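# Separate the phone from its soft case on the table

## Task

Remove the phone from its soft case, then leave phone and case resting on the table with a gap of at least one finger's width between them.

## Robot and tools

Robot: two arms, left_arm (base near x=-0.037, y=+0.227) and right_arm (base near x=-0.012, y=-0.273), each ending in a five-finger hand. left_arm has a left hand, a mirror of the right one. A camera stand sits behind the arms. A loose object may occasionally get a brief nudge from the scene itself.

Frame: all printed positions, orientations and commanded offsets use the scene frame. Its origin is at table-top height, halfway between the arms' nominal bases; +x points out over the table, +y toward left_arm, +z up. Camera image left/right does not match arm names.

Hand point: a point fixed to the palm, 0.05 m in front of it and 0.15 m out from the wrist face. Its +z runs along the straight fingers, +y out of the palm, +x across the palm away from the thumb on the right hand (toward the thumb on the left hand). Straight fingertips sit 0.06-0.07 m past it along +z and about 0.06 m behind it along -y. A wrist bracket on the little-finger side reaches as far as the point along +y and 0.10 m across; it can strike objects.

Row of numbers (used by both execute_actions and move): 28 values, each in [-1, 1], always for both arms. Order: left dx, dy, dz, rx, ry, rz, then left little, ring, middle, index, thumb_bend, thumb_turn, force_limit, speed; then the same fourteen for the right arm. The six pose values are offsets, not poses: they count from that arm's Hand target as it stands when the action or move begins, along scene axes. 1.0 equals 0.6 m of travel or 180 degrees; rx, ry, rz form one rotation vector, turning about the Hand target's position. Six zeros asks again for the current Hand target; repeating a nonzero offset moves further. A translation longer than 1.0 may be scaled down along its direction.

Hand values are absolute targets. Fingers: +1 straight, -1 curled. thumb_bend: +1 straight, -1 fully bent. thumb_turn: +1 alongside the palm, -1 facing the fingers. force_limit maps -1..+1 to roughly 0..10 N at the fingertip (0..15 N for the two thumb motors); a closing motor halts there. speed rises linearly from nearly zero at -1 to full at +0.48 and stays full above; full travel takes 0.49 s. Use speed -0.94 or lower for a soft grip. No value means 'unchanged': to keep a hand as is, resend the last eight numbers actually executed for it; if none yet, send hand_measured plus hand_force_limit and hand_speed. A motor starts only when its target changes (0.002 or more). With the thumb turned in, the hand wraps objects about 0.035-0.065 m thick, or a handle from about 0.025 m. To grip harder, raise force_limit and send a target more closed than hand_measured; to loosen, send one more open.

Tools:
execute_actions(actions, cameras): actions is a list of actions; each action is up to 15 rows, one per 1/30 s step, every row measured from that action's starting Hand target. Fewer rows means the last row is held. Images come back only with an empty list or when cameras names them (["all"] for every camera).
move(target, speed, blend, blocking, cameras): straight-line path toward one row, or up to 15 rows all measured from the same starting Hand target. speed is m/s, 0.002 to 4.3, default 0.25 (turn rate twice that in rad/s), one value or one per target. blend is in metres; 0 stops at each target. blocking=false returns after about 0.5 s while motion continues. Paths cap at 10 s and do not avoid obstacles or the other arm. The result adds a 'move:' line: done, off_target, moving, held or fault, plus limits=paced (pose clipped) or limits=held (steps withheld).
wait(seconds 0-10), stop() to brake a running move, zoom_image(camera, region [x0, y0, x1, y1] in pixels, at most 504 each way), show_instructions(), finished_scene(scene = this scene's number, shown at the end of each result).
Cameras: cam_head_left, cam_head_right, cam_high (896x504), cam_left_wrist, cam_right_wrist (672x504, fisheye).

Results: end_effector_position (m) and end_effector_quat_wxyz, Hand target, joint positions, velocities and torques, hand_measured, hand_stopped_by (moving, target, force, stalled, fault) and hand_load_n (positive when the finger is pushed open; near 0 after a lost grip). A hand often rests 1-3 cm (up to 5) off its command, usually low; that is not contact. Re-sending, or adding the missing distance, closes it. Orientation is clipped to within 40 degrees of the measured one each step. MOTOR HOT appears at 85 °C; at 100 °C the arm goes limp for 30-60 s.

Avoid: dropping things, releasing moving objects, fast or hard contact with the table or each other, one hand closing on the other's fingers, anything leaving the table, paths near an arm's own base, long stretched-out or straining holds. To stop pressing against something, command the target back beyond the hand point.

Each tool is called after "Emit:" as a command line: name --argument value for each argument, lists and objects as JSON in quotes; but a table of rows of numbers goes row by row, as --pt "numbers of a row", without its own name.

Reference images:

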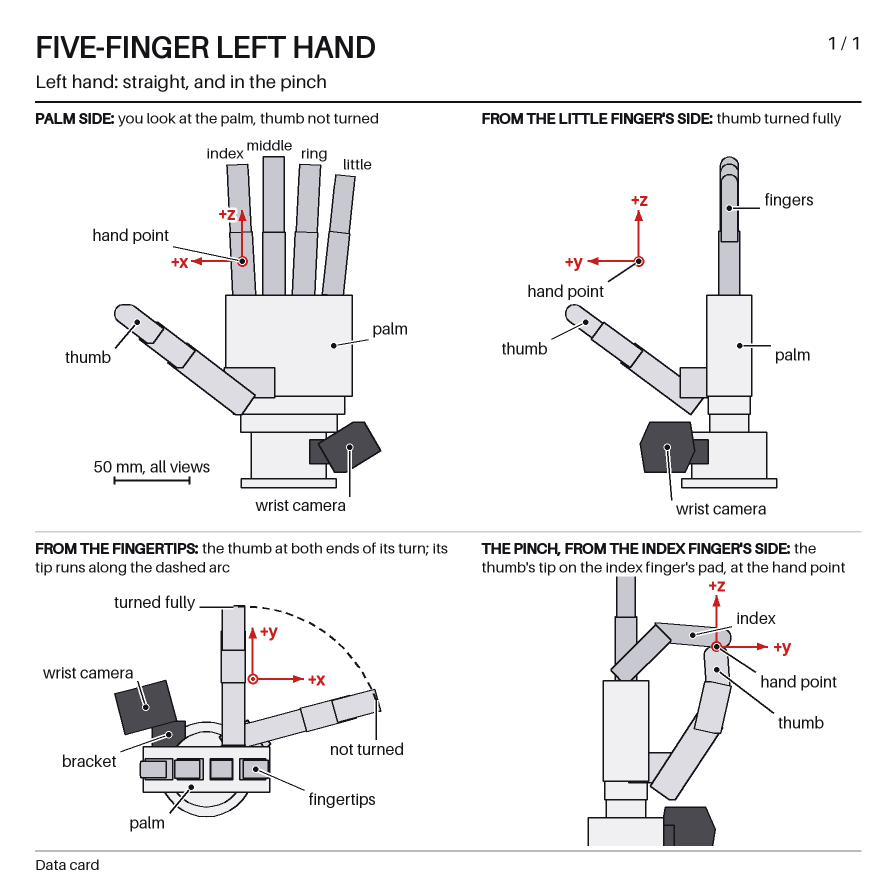

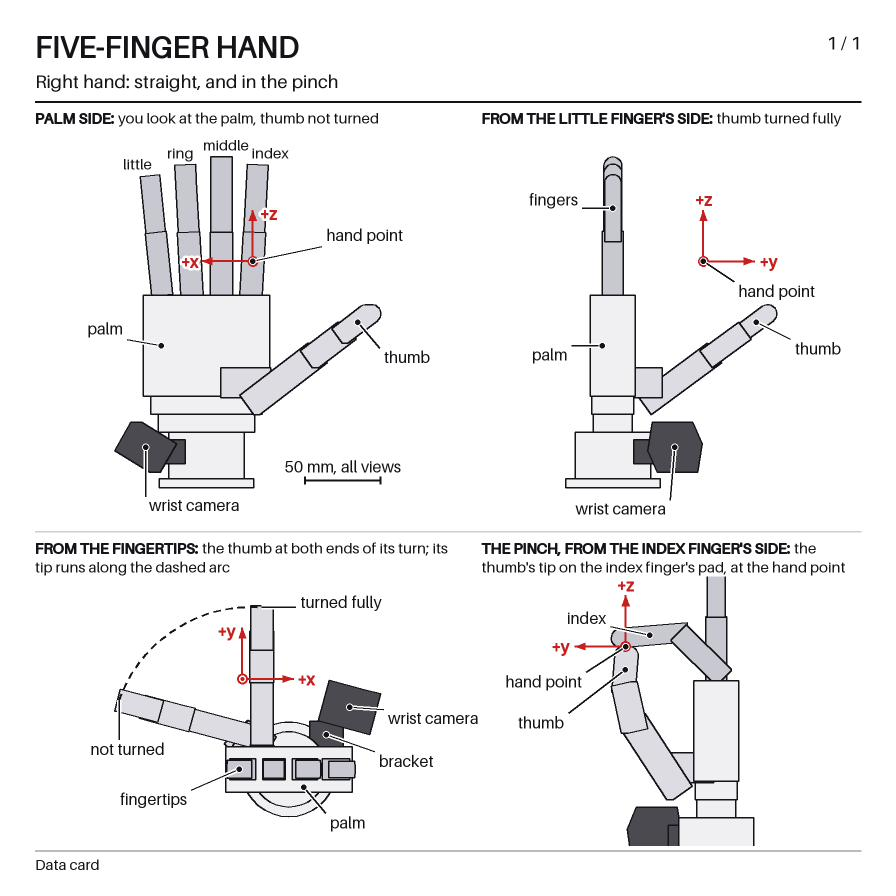

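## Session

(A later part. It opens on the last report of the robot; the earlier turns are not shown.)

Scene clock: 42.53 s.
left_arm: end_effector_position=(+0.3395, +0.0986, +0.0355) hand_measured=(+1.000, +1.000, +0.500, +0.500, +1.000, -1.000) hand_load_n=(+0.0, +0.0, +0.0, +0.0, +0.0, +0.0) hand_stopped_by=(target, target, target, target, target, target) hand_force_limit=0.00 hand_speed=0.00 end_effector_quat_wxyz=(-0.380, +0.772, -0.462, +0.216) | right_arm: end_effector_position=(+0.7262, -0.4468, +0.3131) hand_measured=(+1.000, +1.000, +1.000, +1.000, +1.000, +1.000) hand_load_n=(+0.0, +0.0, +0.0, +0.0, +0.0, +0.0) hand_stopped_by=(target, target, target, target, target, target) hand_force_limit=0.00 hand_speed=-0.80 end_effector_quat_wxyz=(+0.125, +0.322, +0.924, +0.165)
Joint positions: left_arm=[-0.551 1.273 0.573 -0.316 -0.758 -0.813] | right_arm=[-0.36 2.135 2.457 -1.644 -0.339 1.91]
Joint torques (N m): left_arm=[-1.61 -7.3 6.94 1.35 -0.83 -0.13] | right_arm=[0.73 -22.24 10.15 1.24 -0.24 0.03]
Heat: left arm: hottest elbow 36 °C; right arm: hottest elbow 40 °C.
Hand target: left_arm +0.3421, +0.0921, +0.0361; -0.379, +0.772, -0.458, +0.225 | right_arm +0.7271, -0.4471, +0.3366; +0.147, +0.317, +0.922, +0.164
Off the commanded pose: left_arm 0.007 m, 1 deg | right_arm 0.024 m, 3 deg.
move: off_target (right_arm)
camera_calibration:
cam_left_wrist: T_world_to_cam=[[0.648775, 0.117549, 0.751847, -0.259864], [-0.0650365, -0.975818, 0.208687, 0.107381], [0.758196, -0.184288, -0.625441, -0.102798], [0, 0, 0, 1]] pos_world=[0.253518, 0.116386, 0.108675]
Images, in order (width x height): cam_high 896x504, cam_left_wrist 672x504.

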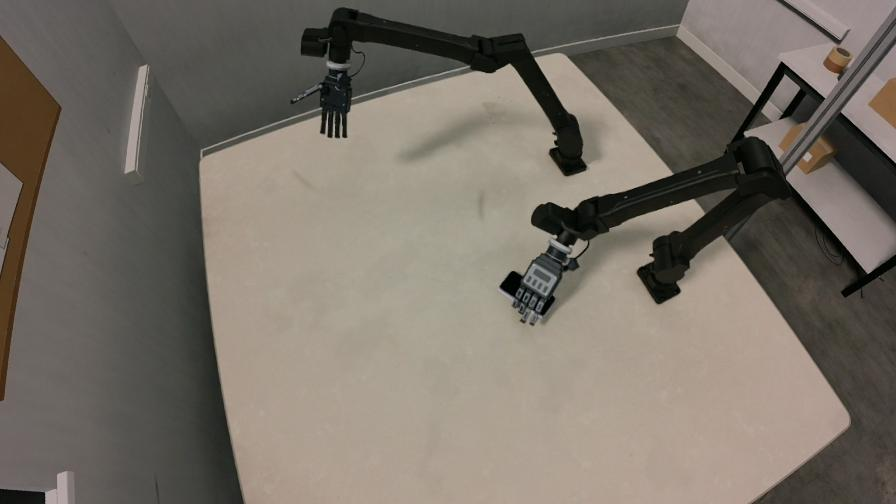

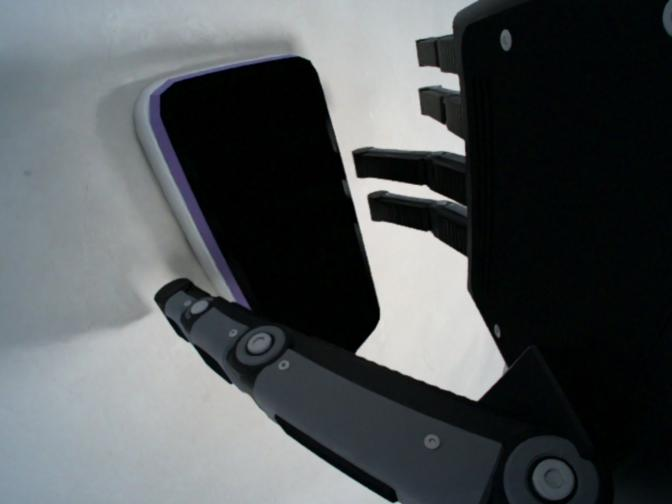

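Emit:
move --target '[0,0,-0.014,0,0,0,1,1,0.5,0.5,1,-1,0,0,0,0,0,0,0,0,1,1,1,1,1,1,0,-0.8]' --speed 0.05 --cameras '["cam_high","cam_left_wrist"]'

Emit:
zoom_image --camera "cam_left_wrist" --region '[100, 50, 400, 370]'

Emit:
zoom_image --camera "cam_high" --region '[490, 240, 570, 340]'

Scene clock: 44.43 s.
left_arm: end_effector_position=(+0.3402, +0.0983, +0.0281) hand_measured=(+1.000, +1.000, +0.500, +0.500, +1.000, -1.000) hand_load_n=(+0.0, +0.0, +0.0, +0.0, -0.5, +0.0) hand_stopped_by=(target, target, target, target, target, target) hand_force_limit=0.00 hand_speed=0.00 end_effector_quat_wxyz=(-0.381, +0.771, -0.462, +0.217) | right_arm: end_effector_position=(+0.7262, -0.4468, +0.3131) hand_measured=(+1.000, +1.000, +1.000, +1.000, +1.000, +1.000) hand_load_n=(-0.5, +0.0, +0.0, +0.0, +0.0, +0.0) hand_stopped_by=(target, target, target, target, target, target) hand_force_limit=0.00 hand_speed=-0.80 end_effector_quat_wxyz=(+0.125, +0.322, +0.924, +0.165)
Joint positions: left_arm=[-0.551 1.293 0.563 -0.284 -0.759 -0.813] | right_arm=[-0.36 2.135 2.457 -1.644 -0.339 1.91]
Joint torques (N m): left_arm=[-1.55 -7.12 6.67 1.39 -0.78 -0.12] | right_arm=[0.73 -22.24 10.14 1.24 -0.24 0.03]
Heat: left arm: hottest elbow 36 °C; right arm: hottest elbow 40 °C.
Hand target: left_arm +0.3421, +0.0921, +0.0277; -0.379, +0.772, -0.458, +0.225 | right_arm +0.7271, -0.4471, +0.3366; +0.147, +0.317, +0.922, +0.164
Off the commanded pose: left_arm 0.006 m, 1 deg | right_arm 0.024 m, 3 deg.
move: off_target (right_arm)
camera_calibration:
cam_left_wrist: T_world_to_cam=[[0.646907, 0.117903, 0.753399, -0.254029], [-0.0653991, -0.975757, 0.208856, 0.108788], [0.75976, -0.184382, -0.623513, -0.108556], [0, 0, 0, 1]] pos_world=[0.253925, 0.116086, 0.100978]
Images, in order (width x height): cam_high 896x504, cam_left_wrist 672x504.

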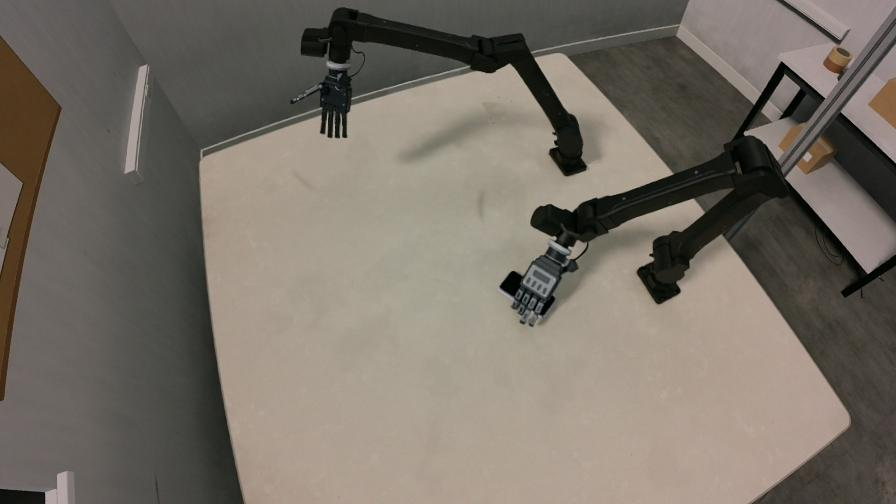

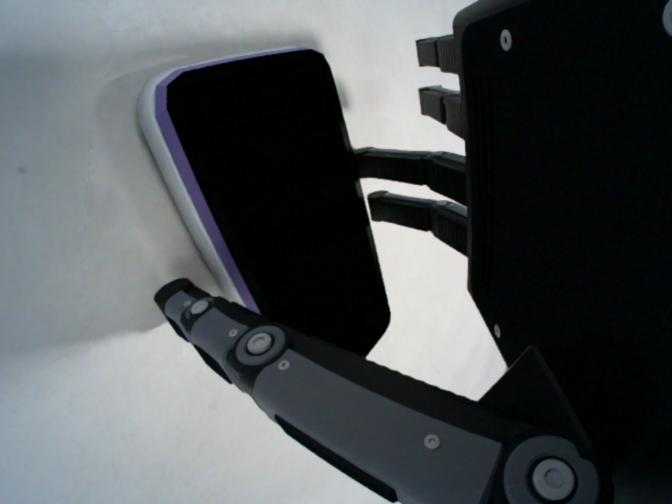

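Scaled by 1.575 from the camera's 672x504 image, which has a finer 960x720 frame.

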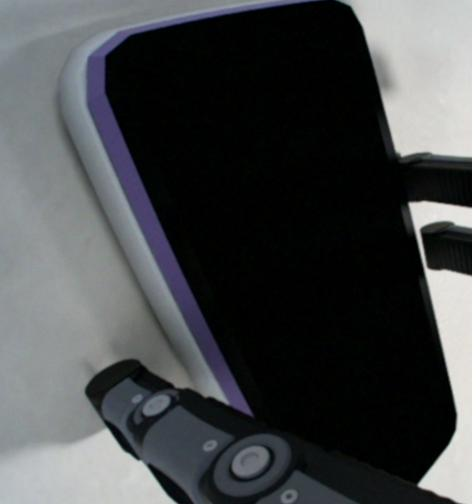

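Scaled by 5.040 from the camera's 896x504 image, which has a finer 1280x720 frame.

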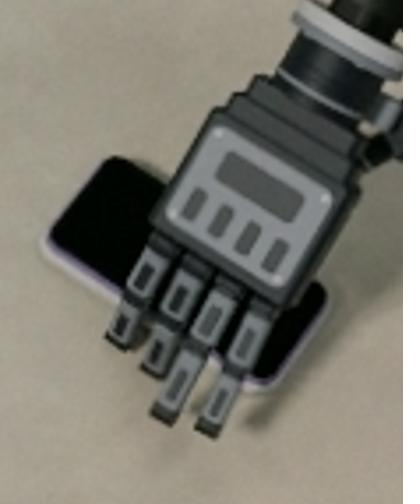

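Emit:
move --target '[0,0,0,0,0,0,1,1,0.1,0.1,1,-1,-0.4,-0.9,0,0,0,0,0,0,1,1,1,1,1,1,0,-0.8]' --speed 0.05 --cameras '["cam_high","cam_left_wrist"]'

Emit:
zoom_image --camera "cam_left_wrist" --region '[100, 50, 400, 370]'

Emit:
zoom_image --camera "cam_high" --region '[490, 240, 570, 340]'

Scene clock: 46.73 s.
left_arm: end_effector_position=(+0.3429, +0.0989, +0.0300) hand_measured=(+1.000, +1.000, +0.324, +0.214, +1.000, -1.000) hand_load_n=(+0.0, +0.0, +1.5, +3.5, +0.5, -0.5) hand_stopped_by=(target, target, force, force, target, target) hand_force_limit=-0.40 hand_speed=-0.90 end_effector_quat_wxyz=(-0.385, +0.771, -0.456, +0.221) | right_arm: end_effector_position=(+0.7262, -0.4468, +0.3131) hand_measured=(+1.000, +1.000, +1.000, +1.000, +1.000, +1.000) hand_load_n=(+0.0, +0.0, +0.0, +0.0, +0.0, +0.0) hand_stopped_by=(target, target, target, target, target, target) hand_force_limit=0.00 hand_speed=-0.80 end_effector_quat_wxyz=(+0.125, +0.322, +0.924, +0.165)
Joint positions: left_arm=[-0.551 1.293 0.563 -0.273 -0.769 -0.817] | right_arm=[-0.36 2.135 2.457 -1.644 -0.339 1.91]
Joint torques (N m): left_arm=[-1.38 -6.95 6.68 0.99 -0.35 -0.11] | right_arm=[0.73 -22.24 10.15 1.24 -0.23 0.03]
Heat: left arm: hottest elbow 36 °C; right arm: hottest elbow 40 °C.
Hand target: left_arm +0.3420, +0.0921, +0.0276; -0.379, +0.772, -0.458, +0.224 | right_arm +0.7271, -0.4471, +0.3366; +0.147, +0.317, +0.922, +0.164
Off the commanded pose: left_arm 0.007 m, 1 deg | right_arm 0.024 m, 3 deg.
move: off_target (right_arm)
camera_calibration:
cam_left_wrist: T_world_to_cam=[[0.635091, 0.122361, 0.762684, -0.254062], [-0.061029, -0.976338, 0.207458, 0.107751], [0.770023, -0.178301, -0.612596, -0.11381], [0, 0, 0, 1]] pos_world=[0.255565, 0.115996, 0.101696]
Images, in order (width x height): cam_high 896x504, cam_left_wrist 672x504.

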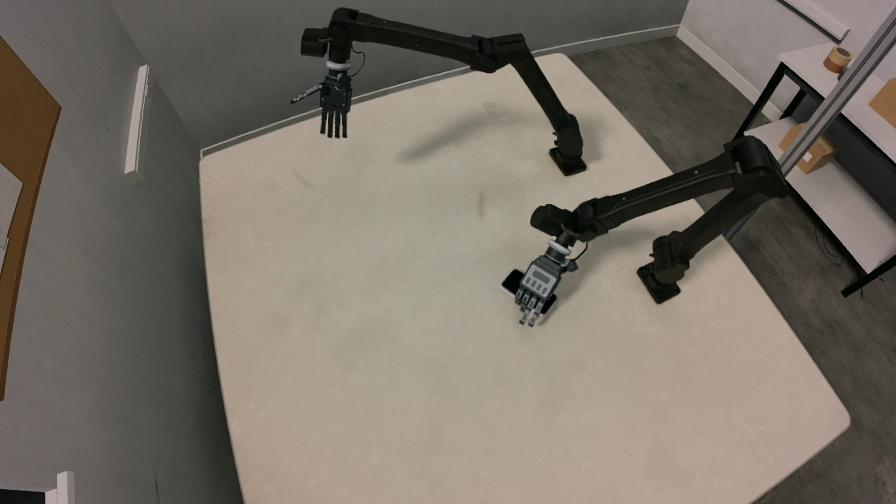

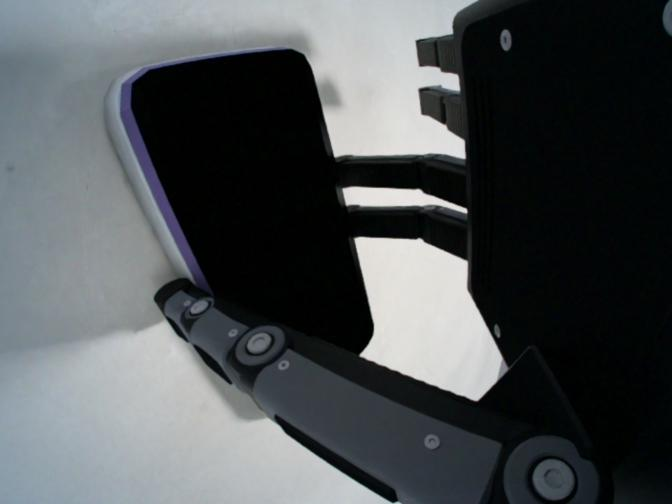

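Scaled by 1.575 from the camera's 672x504 image, which has a finer 960x720 frame.

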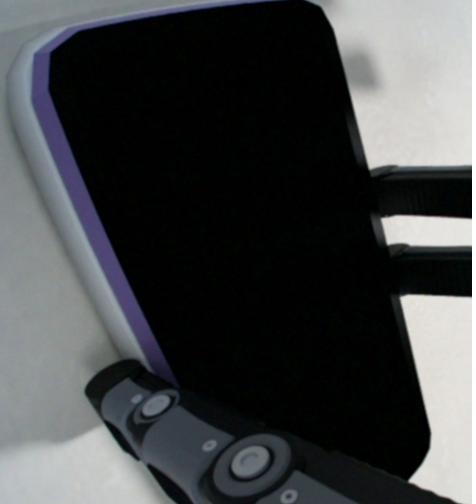

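Scaled by 5.040 from the camera's 896x504 image, which has a finer 1280x720 frame.

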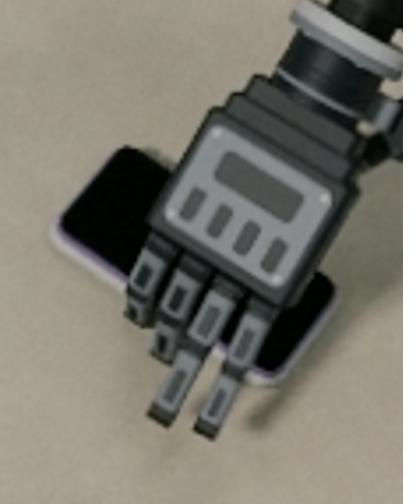

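Emit:
move --target '[0,0,0.07,0,0,0,1,1,0.1,0.1,1,-1,-0.4,-0.9,0,0,0,0,0,0,1,1,1,1,1,1,0,-0.8]' --speed 0.05 --cameras '["cam_high","cam_left_wrist"]'

Emit:
zoom_image --camera "cam_left_wrist" --region '[100, 50, 400, 370]'

Emit:
zoom_image --camera "cam_high" --region '[490, 240, 570, 340]'

Scene clock: 48.97 s.
left_arm: end_effector_position=(+0.3239, +0.1094, +0.0444) hand_measured=(+1.000, +1.000, +0.324, +0.212, +1.000, -1.000) hand_load_n=(+0.0, +0.0, +0.0, +0.0, +0.0, +0.0) hand_stopped_by=(target, target, force, force, target, target) hand_force_limit=-0.40 hand_speed=-0.90 end_effector_quat_wxyz=(-0.383, +0.772, -0.469, +0.195) | right_arm: end_effector_position=(+0.7262, -0.4468, +0.3131) hand_measured=(+1.000, +1.000, +1.000, +1.000, +1.000, +1.000) hand_load_n=(+0.0, +0.0, +0.0, +0.0, +0.0, +0.0) hand_stopped_by=(target, target, target, target, target, target) hand_force_limit=0.00 hand_speed=-0.80 end_effector_quat_wxyz=(+0.125, +0.322, +0.924, +0.165)
Joint positions: left_arm=[-0.551 1.216 0.573 -0.42 -0.765 -0.819] | right_arm=[-0.36 2.135 2.457 -1.644 -0.339 1.91]
Joint torques (N m): left_arm=[-1.32 -8.35 10.82 0.62 -0.53 -0.06] | right_arm=[0.73 -22.24 10.15 1.24 -0.24 0.03]
Heat: left arm: hottest elbow 36 °C; right arm: hottest elbow 40 °C.
Hand target: left_arm +0.3420, +0.0921, +0.0697; -0.379, +0.772, -0.458, +0.225 | right_arm +0.7271, -0.4471, +0.3366; +0.147, +0.317, +0.922, +0.164
Off the commanded pose: left_arm 0.036 m, 4 deg | right_arm 0.024 m, 3 deg.
move: off_target (left_arm, right_arm)
camera_calibration:
cam_left_wrist: T_world_to_cam=[[0.673879, 0.102614, 0.731681, -0.263232], [-0.0514992, -0.981376, 0.185063, 0.112437], [0.737045, -0.162391, -0.656044, -0.0775481], [0, 0, 0, 1]] pos_world=[0.240333, 0.124761, 0.120919]
Images, in order (width x height): cam_high 896x504, cam_left_wrist 672x504.

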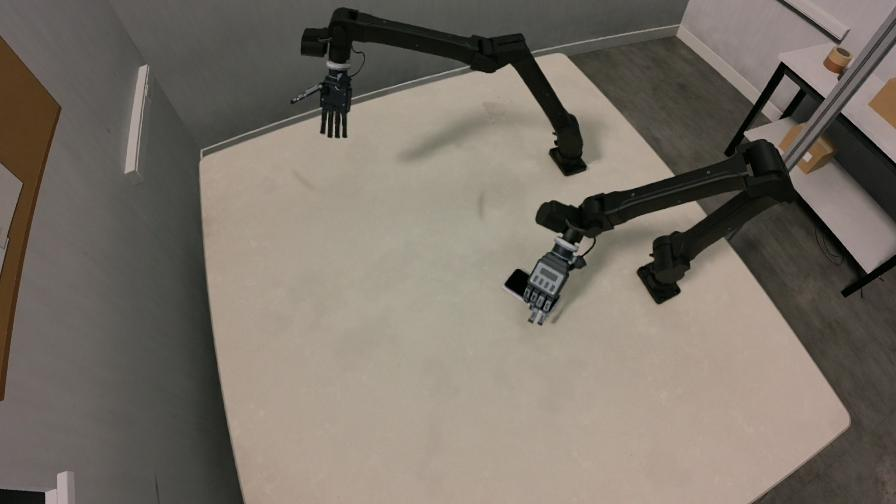

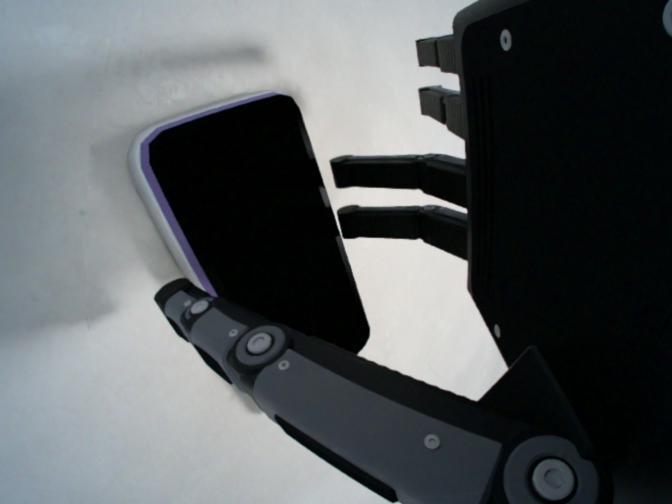

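Scaled by 1.575 from the camera's 672x504 image, which has a finer 960x720 frame.

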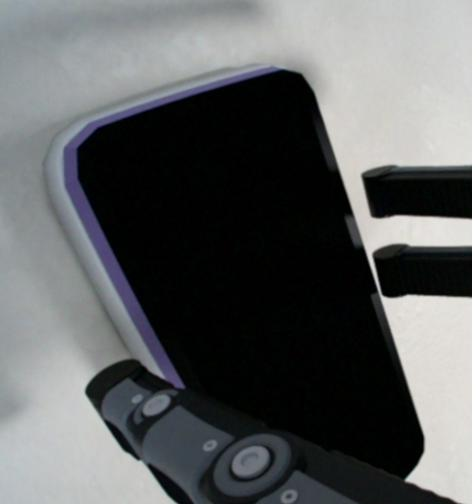

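Scaled by 5.040 from the camera's 896x504 image, which has a finer 1280x720 frame.

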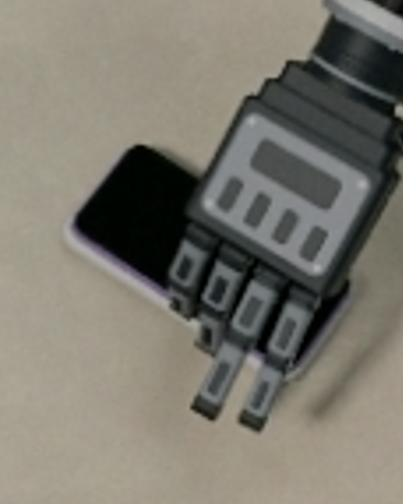

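Emit:
move --pt "-0.015 0 0.04 0 0 -0.0156 1 1 0.55 0.55 1 -1 -0.4 0 0 0 0 0 0 0 1 1 1 1 1 1 0 -0.8" --pt "-0.027 0.002 -0.013 0 0 -0.0156 1 1 0.55 0.55 1 -1 -0.4 0 0 0 0 0 0 0 1 1 1 1 1 1 0 -0.8" --speed 0.1 --cameras '["cam_high","cam_left_wrist","cam_head_right"]'

Emit:
zoom_image --camera "cam_left_wrist" --region '[100, 50, 400, 370]'

Emit:
zoom_image --camera "cam_high" --region '[490, 240, 570, 340]'

Scene clock: 54.07 s.
left_arm: end_effector_position=(+0.3234, +0.0996, +0.0605) hand_measured=(+1.000, +1.000, +0.550, +0.550, +1.000, -1.000) hand_load_n=(+0.0, +0.0, +0.0, +0.0, +0.0, +0.0) hand_stopped_by=(target, target, target, target, target, target) hand_force_limit=-0.40 hand_speed=0.00 end_effector_quat_wxyz=(-0.374, +0.764, -0.474, +0.227) | right_arm: end_effector_position=(+0.7262, -0.4468, +0.3131) hand_measured=(+1.000, +1.000, +1.000, +1.000, +1.000, +1.000) hand_load_n=(+0.0, +0.0, +0.0, +0.0, +0.0, +0.0) hand_stopped_by=(target, target, target, target, target, target) hand_force_limit=0.00 hand_speed=-0.80 end_effector_quat_wxyz=(+0.125, +0.322, +0.924, +0.165)
Joint positions: left_arm=[-0.563 1.155 0.559 -0.394 -0.74 -0.791] | right_arm=[-0.36 2.135 2.457 -1.644 -0.339 1.91]
Joint torques (N m): left_arm=[-1.44 -5.66 7.61 1.46 -0.67 0.09] | right_arm=[0.67 -22.18 10.15 1.22 -0.24 0.03]
Heat: left arm: hottest elbow 37 °C; right arm: hottest elbow 40 °C.
Hand target: left_arm +0.3258, +0.0932, +0.0619; -0.374, +0.760, -0.477, +0.234 | right_arm +0.7271, -0.4471, +0.3366; +0.147, +0.317, +0.922, +0.164
Off the commanded pose: left_arm 0.007 m, 1 deg | right_arm 0.024 m, 3 deg.
move: off_target (right_arm)
camera_calibration:
cam_left_wrist: T_world_to_cam=[[0.648206, 0.101771, 0.754633, -0.266639], [-0.101397, -0.970667, 0.218002, 0.112785], [0.754684, -0.217828, -0.618873, -0.0706746], [0, 0, 0, 1]] pos_world=[0.23761, 0.121217, 0.132889]
Images, in order (width x height): cam_head_right 896x504, cam_high 896x504, cam_left_wrist 672x504.

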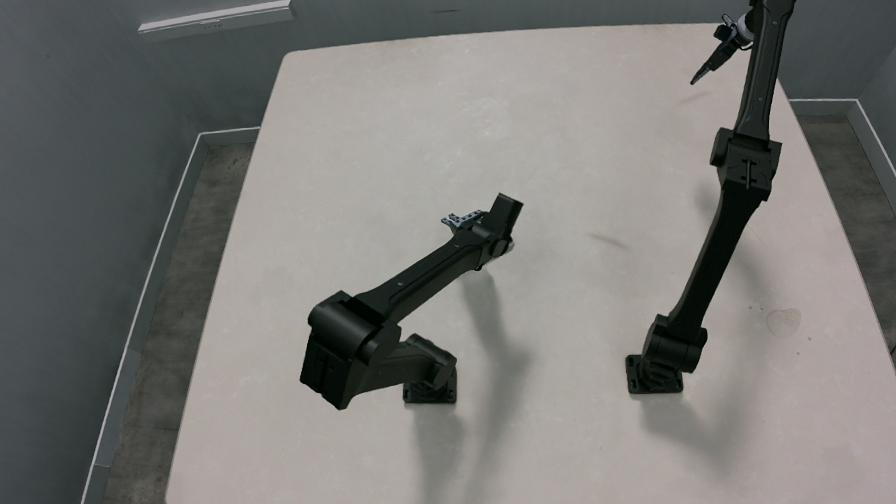

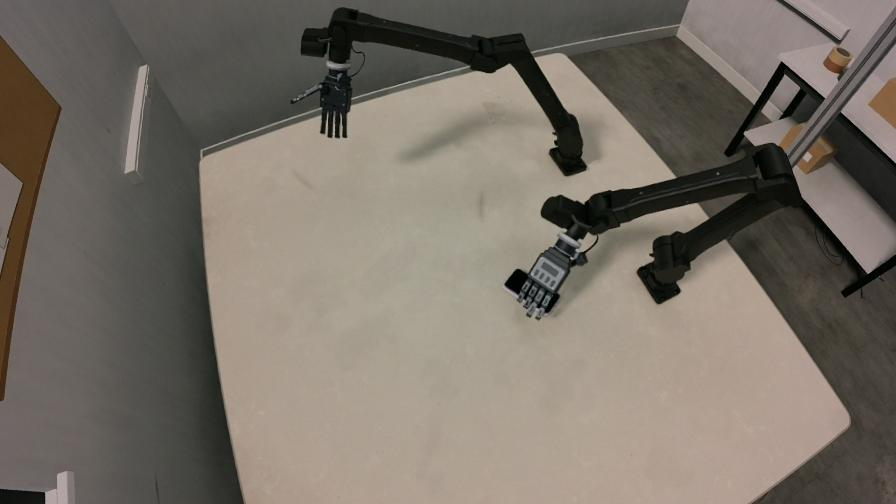

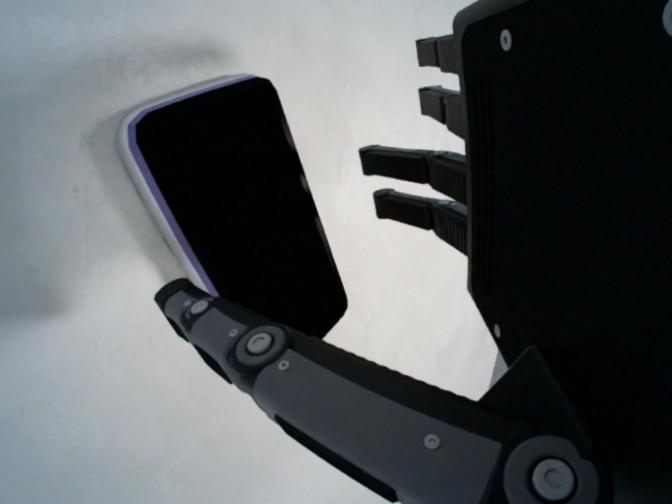

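Scaled by 1.575 from the camera's 672x504 image, which has a finer 960x720 frame.

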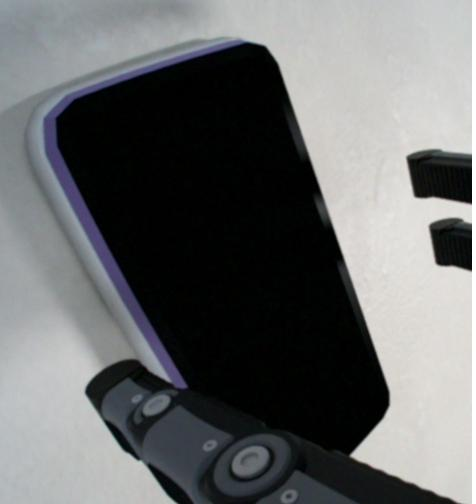

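Scaled by 5.040 from the camera's 896x504 image, which has a finer 1280x720 frame.

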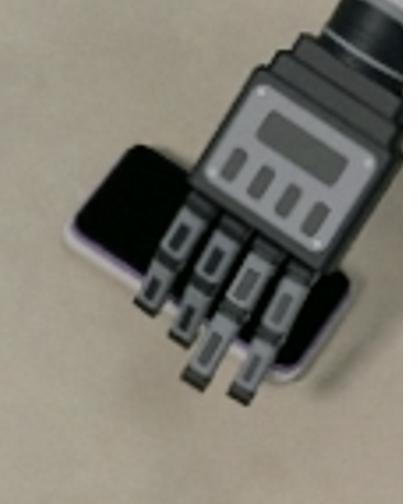

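Emit:
move --target '[-0.006,-0.003,-0.058,0,0,0,1,1,0.55,0.55,1,-1,-0.4,0,0,0,0,0,0,0,1,1,1,1,1,1,0,-0.8]' --speed 0.07 --cameras '["cam_high","cam_left_wrist"]'

Emit:
zoom_image --camera "cam_left_wrist" --region '[100, 50, 400, 370]'

Emit:
zoom_image --camera "cam_high" --region '[490, 240, 570, 340]'

Scene clock: 56.23 s.
left_arm: end_effector_position=(+0.3203, +0.0974, +0.0270) hand_measured=(+1.000, +1.000, +0.550, +0.550, +1.000, -1.000) hand_load_n=(+0.0, +0.0, +0.0, +0.0, +0.0, +0.0) hand_stopped_by=(target, target, target, target, target, target) hand_force_limit=-0.40 hand_speed=0.00 end_effector_quat_wxyz=(-0.375, +0.761, -0.478, +0.227) | right_arm: end_effector_position=(+0.7262, -0.4468, +0.3131) hand_measured=(+1.000, +1.000, +1.000, +1.000, +1.000, +1.000) hand_load_n=(+0.0, +0.0, +0.0, +0.0, +0.0, +0.0) hand_stopped_by=(target, target, target, target, target, target) hand_force_limit=0.00 hand_speed=-0.80 end_effector_quat_wxyz=(+0.125, +0.322, +0.924, +0.165)
Joint positions: left_arm=[-0.575 1.233 0.507 -0.269 -0.745 -0.791] | right_arm=[-0.36 2.135 2.457 -1.644 -0.339 1.91]
Joint torques (N m): left_arm=[-1.49 -6.36 6.71 1.31 -0.74 -0.05] | right_arm=[0.73 -22.24 10.14 1.25 -0.24 0.03]
Heat: left arm: hottest elbow 37 °C; right arm: hottest elbow 40 °C.
Hand target: left_arm +0.3223, +0.0915, +0.0271; -0.374, +0.760, -0.477, +0.234 | right_arm +0.7271, -0.4471, +0.3366; +0.147, +0.317, +0.922, +0.164
Off the commanded pose: left_arm 0.006 m, 1 deg | right_arm 0.024 m, 3 deg.
move: off_target (right_arm)
camera_calibration:
cam_left_wrist: T_world_to_cam=[[0.650596, 0.0911439, 0.753935, -0.238938], [-0.109785, -0.971055, 0.212129, 0.120587], [0.751447, -0.220781, -0.621758, -0.0881074], [0, 0, 0, 1]] pos_world=[0.234899, 0.119422, 0.0997821]
Images, in order (width x height): cam_high 896x504, cam_left_wrist 672x504.

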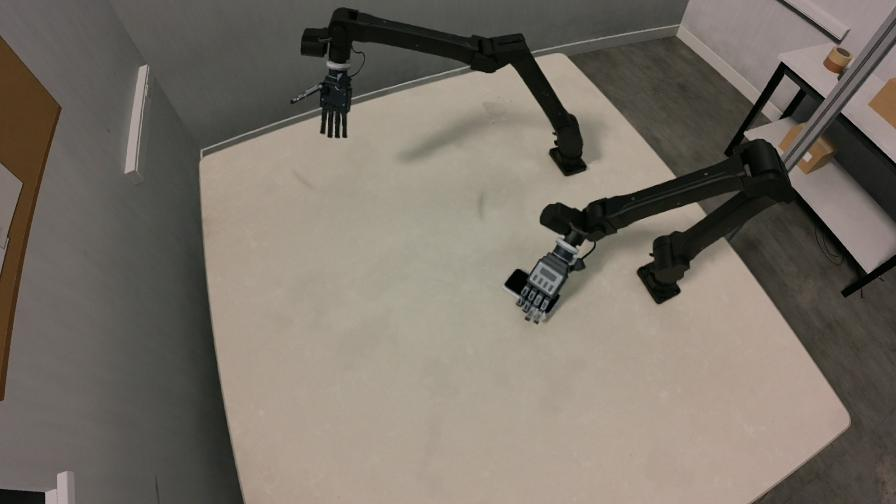

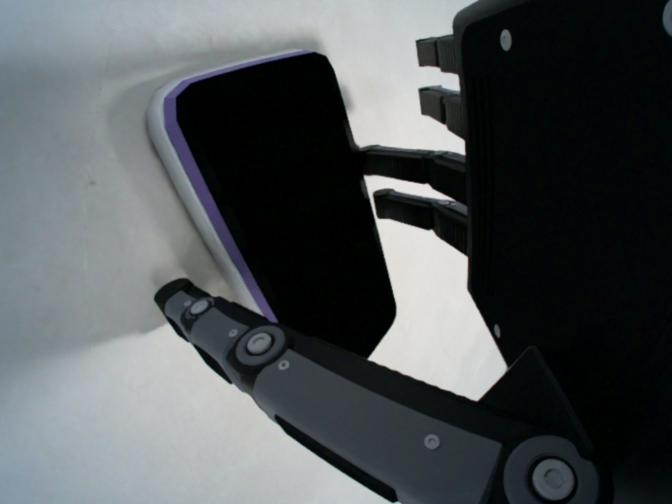

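Scaled by 1.575 from the camera's 672x504 image, which has a finer 960x720 frame.

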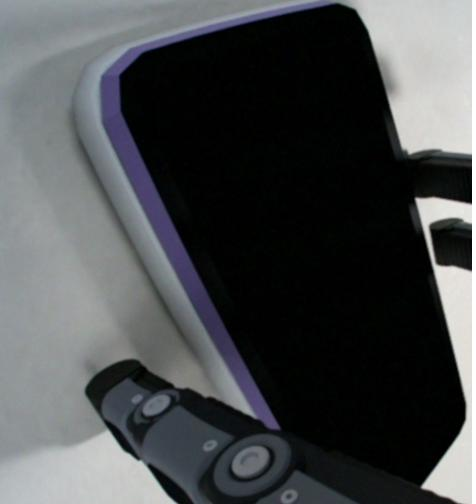

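Scaled by 5.040 from the camera's 896x504 image, which has a finer 1280x720 frame.

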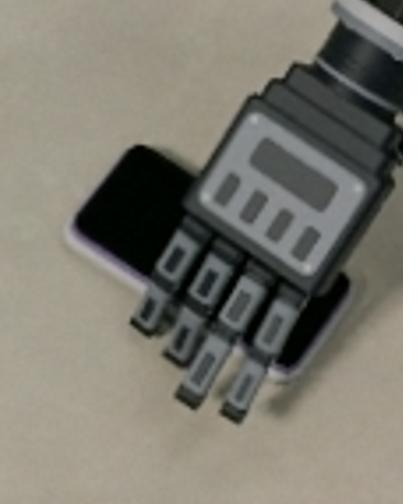

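Emit:
move --target '[0.003,0.0015,0.008,0,0,0,1,1,-0.2,-0.2,1,-1,0.4,-0.8,0,0,0,0,0,0,1,1,1,1,1,1,0,-0.8]' --speed 0.07 --cameras '["cam_high","cam_left_wrist"]'

Emit:
zoom_image --camera "cam_left_wrist" --region '[100, 50, 400, 370]'

Emit:
zoom_image --camera "cam_high" --region '[490, 240, 570, 340]'

Scene clock: 58.90 s.
left_arm: end_effector_position=(+0.3230, +0.0991, +0.0295) hand_measured=(+1.000, +1.000, +0.220, +0.202, +1.000, -1.000) hand_load_n=(+0.0, +0.0, +5.5, +8.5, +1.5, -1.5) hand_stopped_by=(target, target, force, force, target, target) hand_force_limit=0.40 hand_speed=-0.80 end_effector_quat_wxyz=(-0.381, +0.760, -0.473, +0.229) | right_arm: end_effector_position=(+0.7262, -0.4468, +0.3131) hand_measured=(+1.000, +1.000, +1.000, +1.000, +1.000, +1.000) hand_load_n=(+0.0, +0.0, +0.0, +0.0, -0.5, +0.0) hand_stopped_by=(target, target, target, target, target, target) hand_force_limit=0.00 hand_speed=-0.80 end_effector_quat_wxyz=(+0.125, +0.322, +0.924, +0.165)
Joint positions: left_arm=[-0.575 1.232 0.507 -0.26 -0.761 -0.791] | right_arm=[-0.36 2.135 2.457 -1.644 -0.339 1.91]
Joint torques (N m): left_arm=[-0.79 -6.89 7.39 0.62 -0.01 0.02] | right_arm=[0.73 -22.3 10.14 1.24 -0.24 0.03]
Heat: left arm: hottest elbow 37 °C; right arm: hottest elbow 41 °C.
Hand target: left_arm +0.3240, +0.0924, +0.0318; -0.374, +0.760, -0.477, +0.234 | right_arm +0.7271, -0.4471, +0.3366; +0.147, +0.317, +0.922, +0.164
Off the commanded pose: left_arm 0.007 m, 1 deg | right_arm 0.024 m, 3 deg.
move: off_target (right_arm)
camera_calibration:
cam_left_wrist: T_world_to_cam=[[0.638366, 0.0922964, 0.764179, -0.2392], [-0.104622, -0.973168, 0.204935, 0.120737], [0.76259, -0.210773, -0.611581, -0.0931218], [0, 0, 0, 1]] pos_world=[0.236342, 0.119947, 0.101097]
Images, in order (width x height): cam_high 896x504, cam_left_wrist 672x504.

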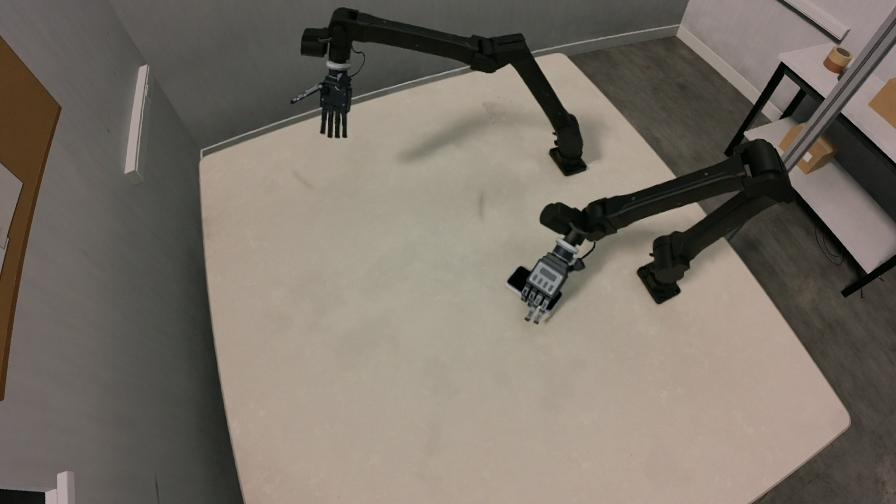

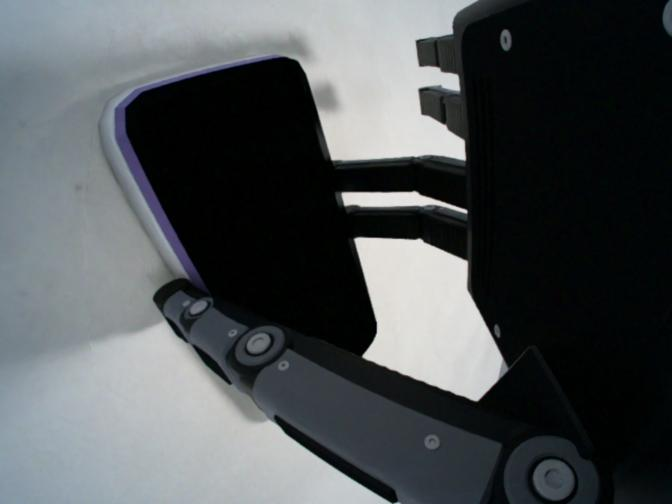

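Scaled by 1.575 from the camera's 672x504 image, which has a finer 960x720 frame.

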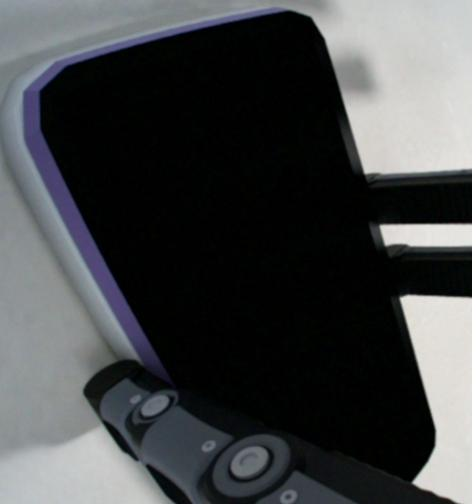

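Scaled by 5.040 from the camera's 896x504 image, which has a finer 1280x720 frame.

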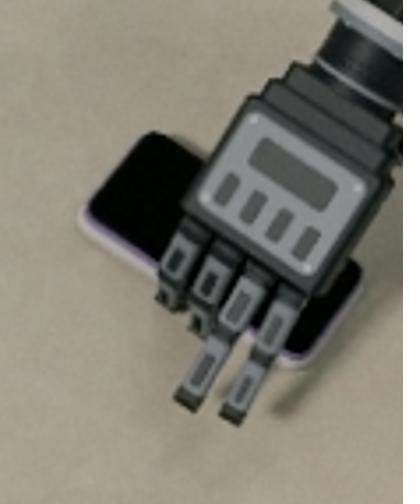

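Emit:
move --target '[0,0,0.2,0,0,0,1,1,-0.2,-0.2,1,-1,0.4,-0.8,0,0,0,0,0,0,1,1,1,1,1,1,0,-0.8]' --speed 0.15 --cameras '["all"]'

Emit:
zoom_image --camera "cam_left_wrist" --region '[100, 50, 400, 370]'

Emit:
zoom_image --camera "cam_high" --region '[490, 240, 570, 340]'

Scene clock: 61.37 s.
left_arm: end_effector_position=(+0.3031, +0.1077, +0.1140) hand_measured=(+1.000, +1.000, +0.220, +0.202, +1.000, -1.000) hand_load_n=(+0.0, +0.0, +1.5, +7.5, +1.0, -2.0) hand_stopped_by=(target, target, force, force, target, target) hand_force_limit=0.40 hand_speed=-0.80 end_effector_quat_wxyz=(-0.373, +0.761, -0.494, +0.196) | right_arm: end_effector_position=(+0.7262, -0.4468, +0.3131) hand_measured=(+1.000, +1.000, +1.000, +1.000, +1.000, +1.000) hand_load_n=(+0.0, +0.0, +0.0, +0.0, +0.0, +0.0) hand_stopped_by=(target, target, target, target, target, target) hand_force_limit=0.00 hand_speed=-0.80 end_effector_quat_wxyz=(+0.125, +0.322, +0.924, +0.165)
Joint positions: left_arm=[-0.575 1.032 0.66 -0.692 -0.742 -0.79] | right_arm=[-0.36 2.135 2.457 -1.644 -0.339 1.91]
Joint torques (N m): left_arm=[-1.03 -7.24 13.31 0.79 -0.77 0] | right_arm=[0.67 -22.24 10.13 1.22 -0.23 0.04]
Heat: left arm: hottest elbow 37 °C; right arm: hottest elbow 41 °C.
Hand target: left_arm +0.3240, +0.0924, +0.1518; -0.374, +0.760, -0.477, +0.234 | right_arm +0.7271, -0.4471, +0.3366; +0.147, +0.317, +0.922, +0.164
Off the commanded pose: left_arm 0.046 m, 5 deg | right_arm 0.024 m, 3 deg.
move: off_target (left_arm, right_arm)
camera_calibration:
cam_left_wrist: T_world_to_cam=[[0.694059, 0.0644344, 0.717029, -0.300266], [-0.100081, -0.97768, 0.184732, 0.111176], [0.712928, -0.199975, -0.672119, -0.0036716], [0, 0, 0, 1]] pos_world=[0.222147, 0.127308, 0.192294]

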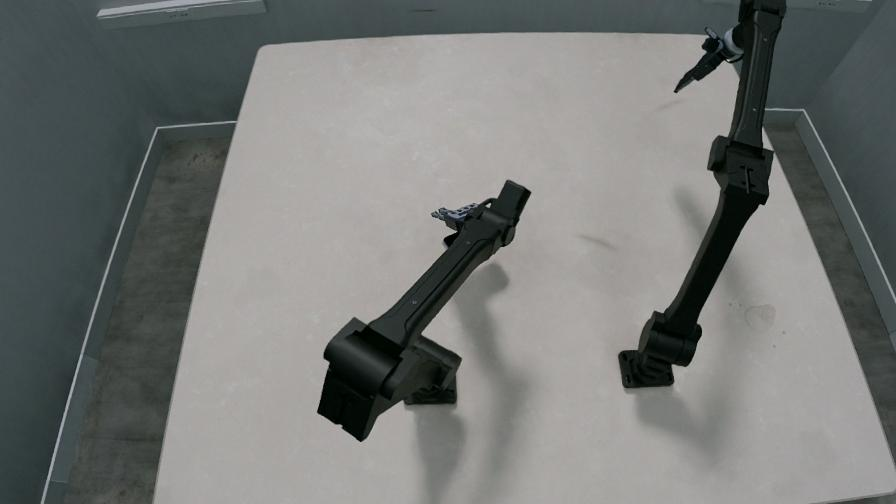

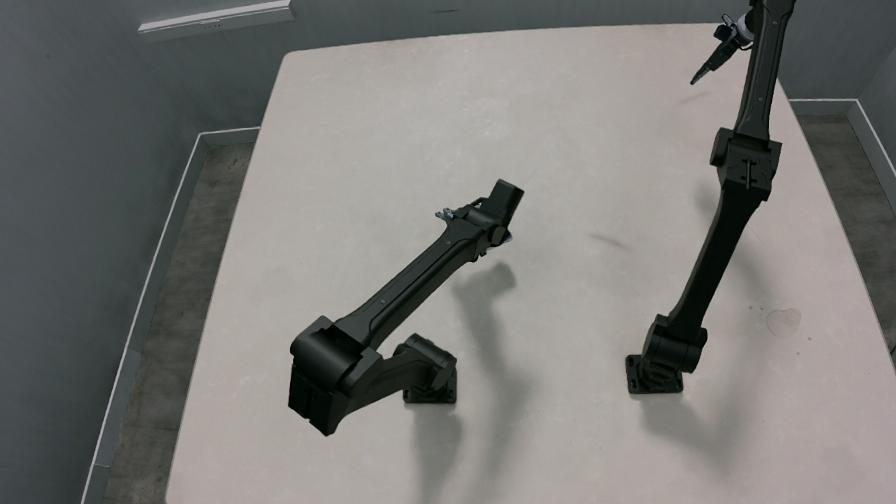

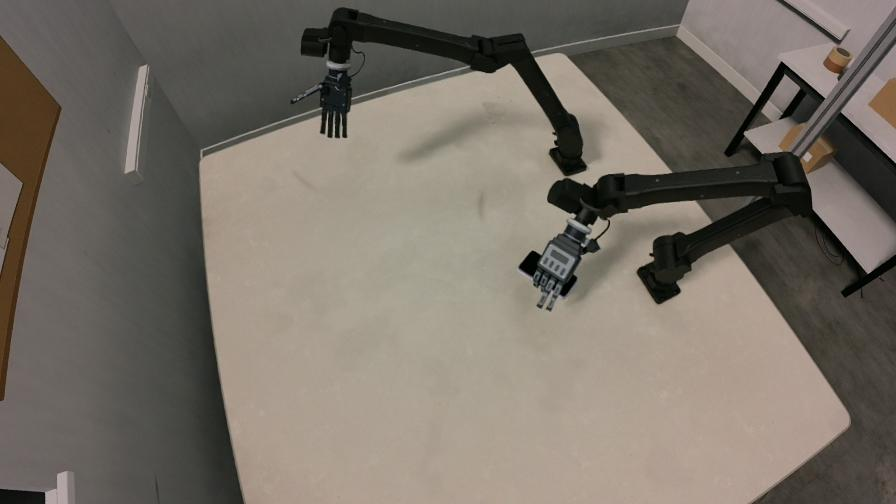

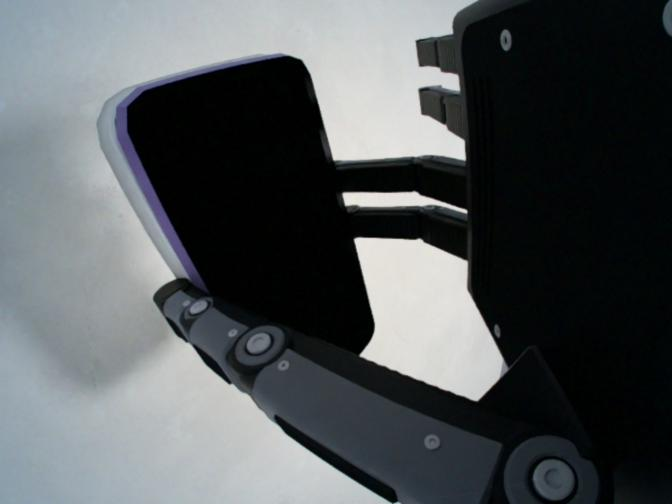

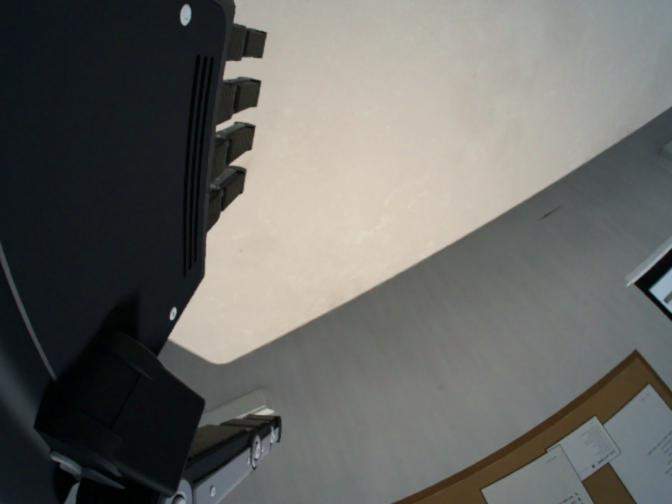

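Scaled by 1.575 from the camera's 672x504 image, which has a finer 960x720 frame.

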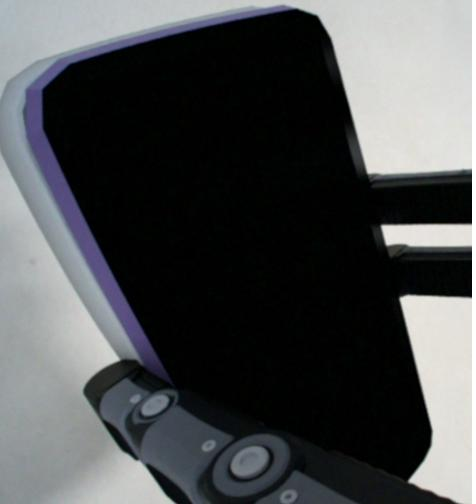

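Scaled by 5.040 from the camera's 896x504 image, which has a finer 1280x720 frame.

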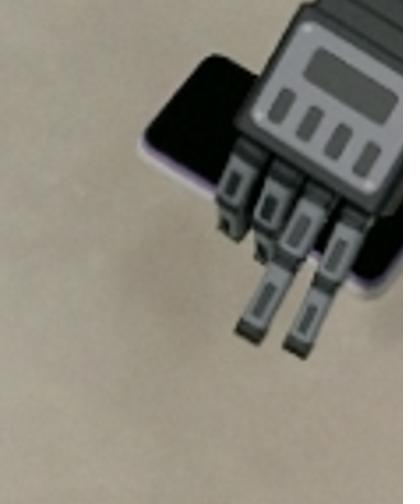

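Emit:
zoom_image --camera "cam_left_wrist" --region '[80, 40, 240, 200]'

Emit:
zoom_image --camera "cam_high" --region '[510, 240, 590, 320]'

Scaled by 3.150 from the camera's 672x504 image, which has a finer 960x720 frame.

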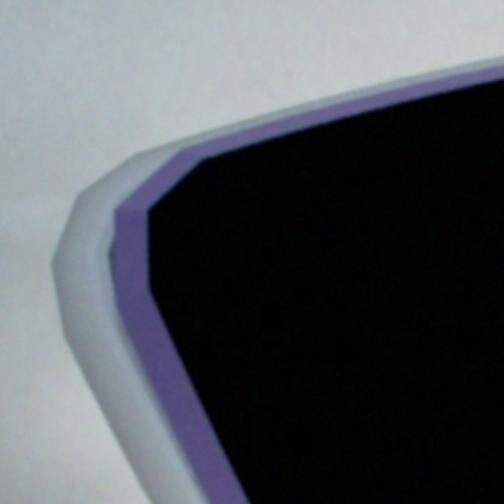

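Scaled by 6.300 from the camera's 896x504 image, which has a finer 1280x720 frame.

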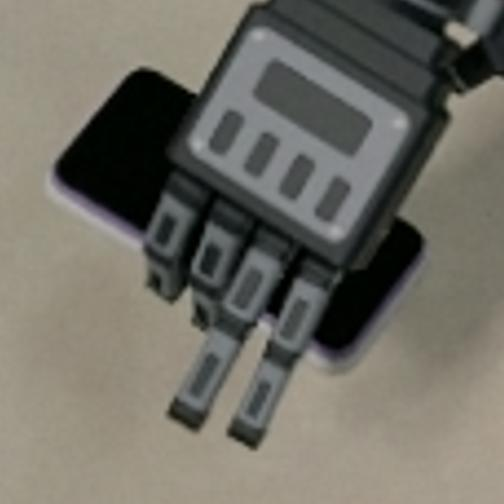

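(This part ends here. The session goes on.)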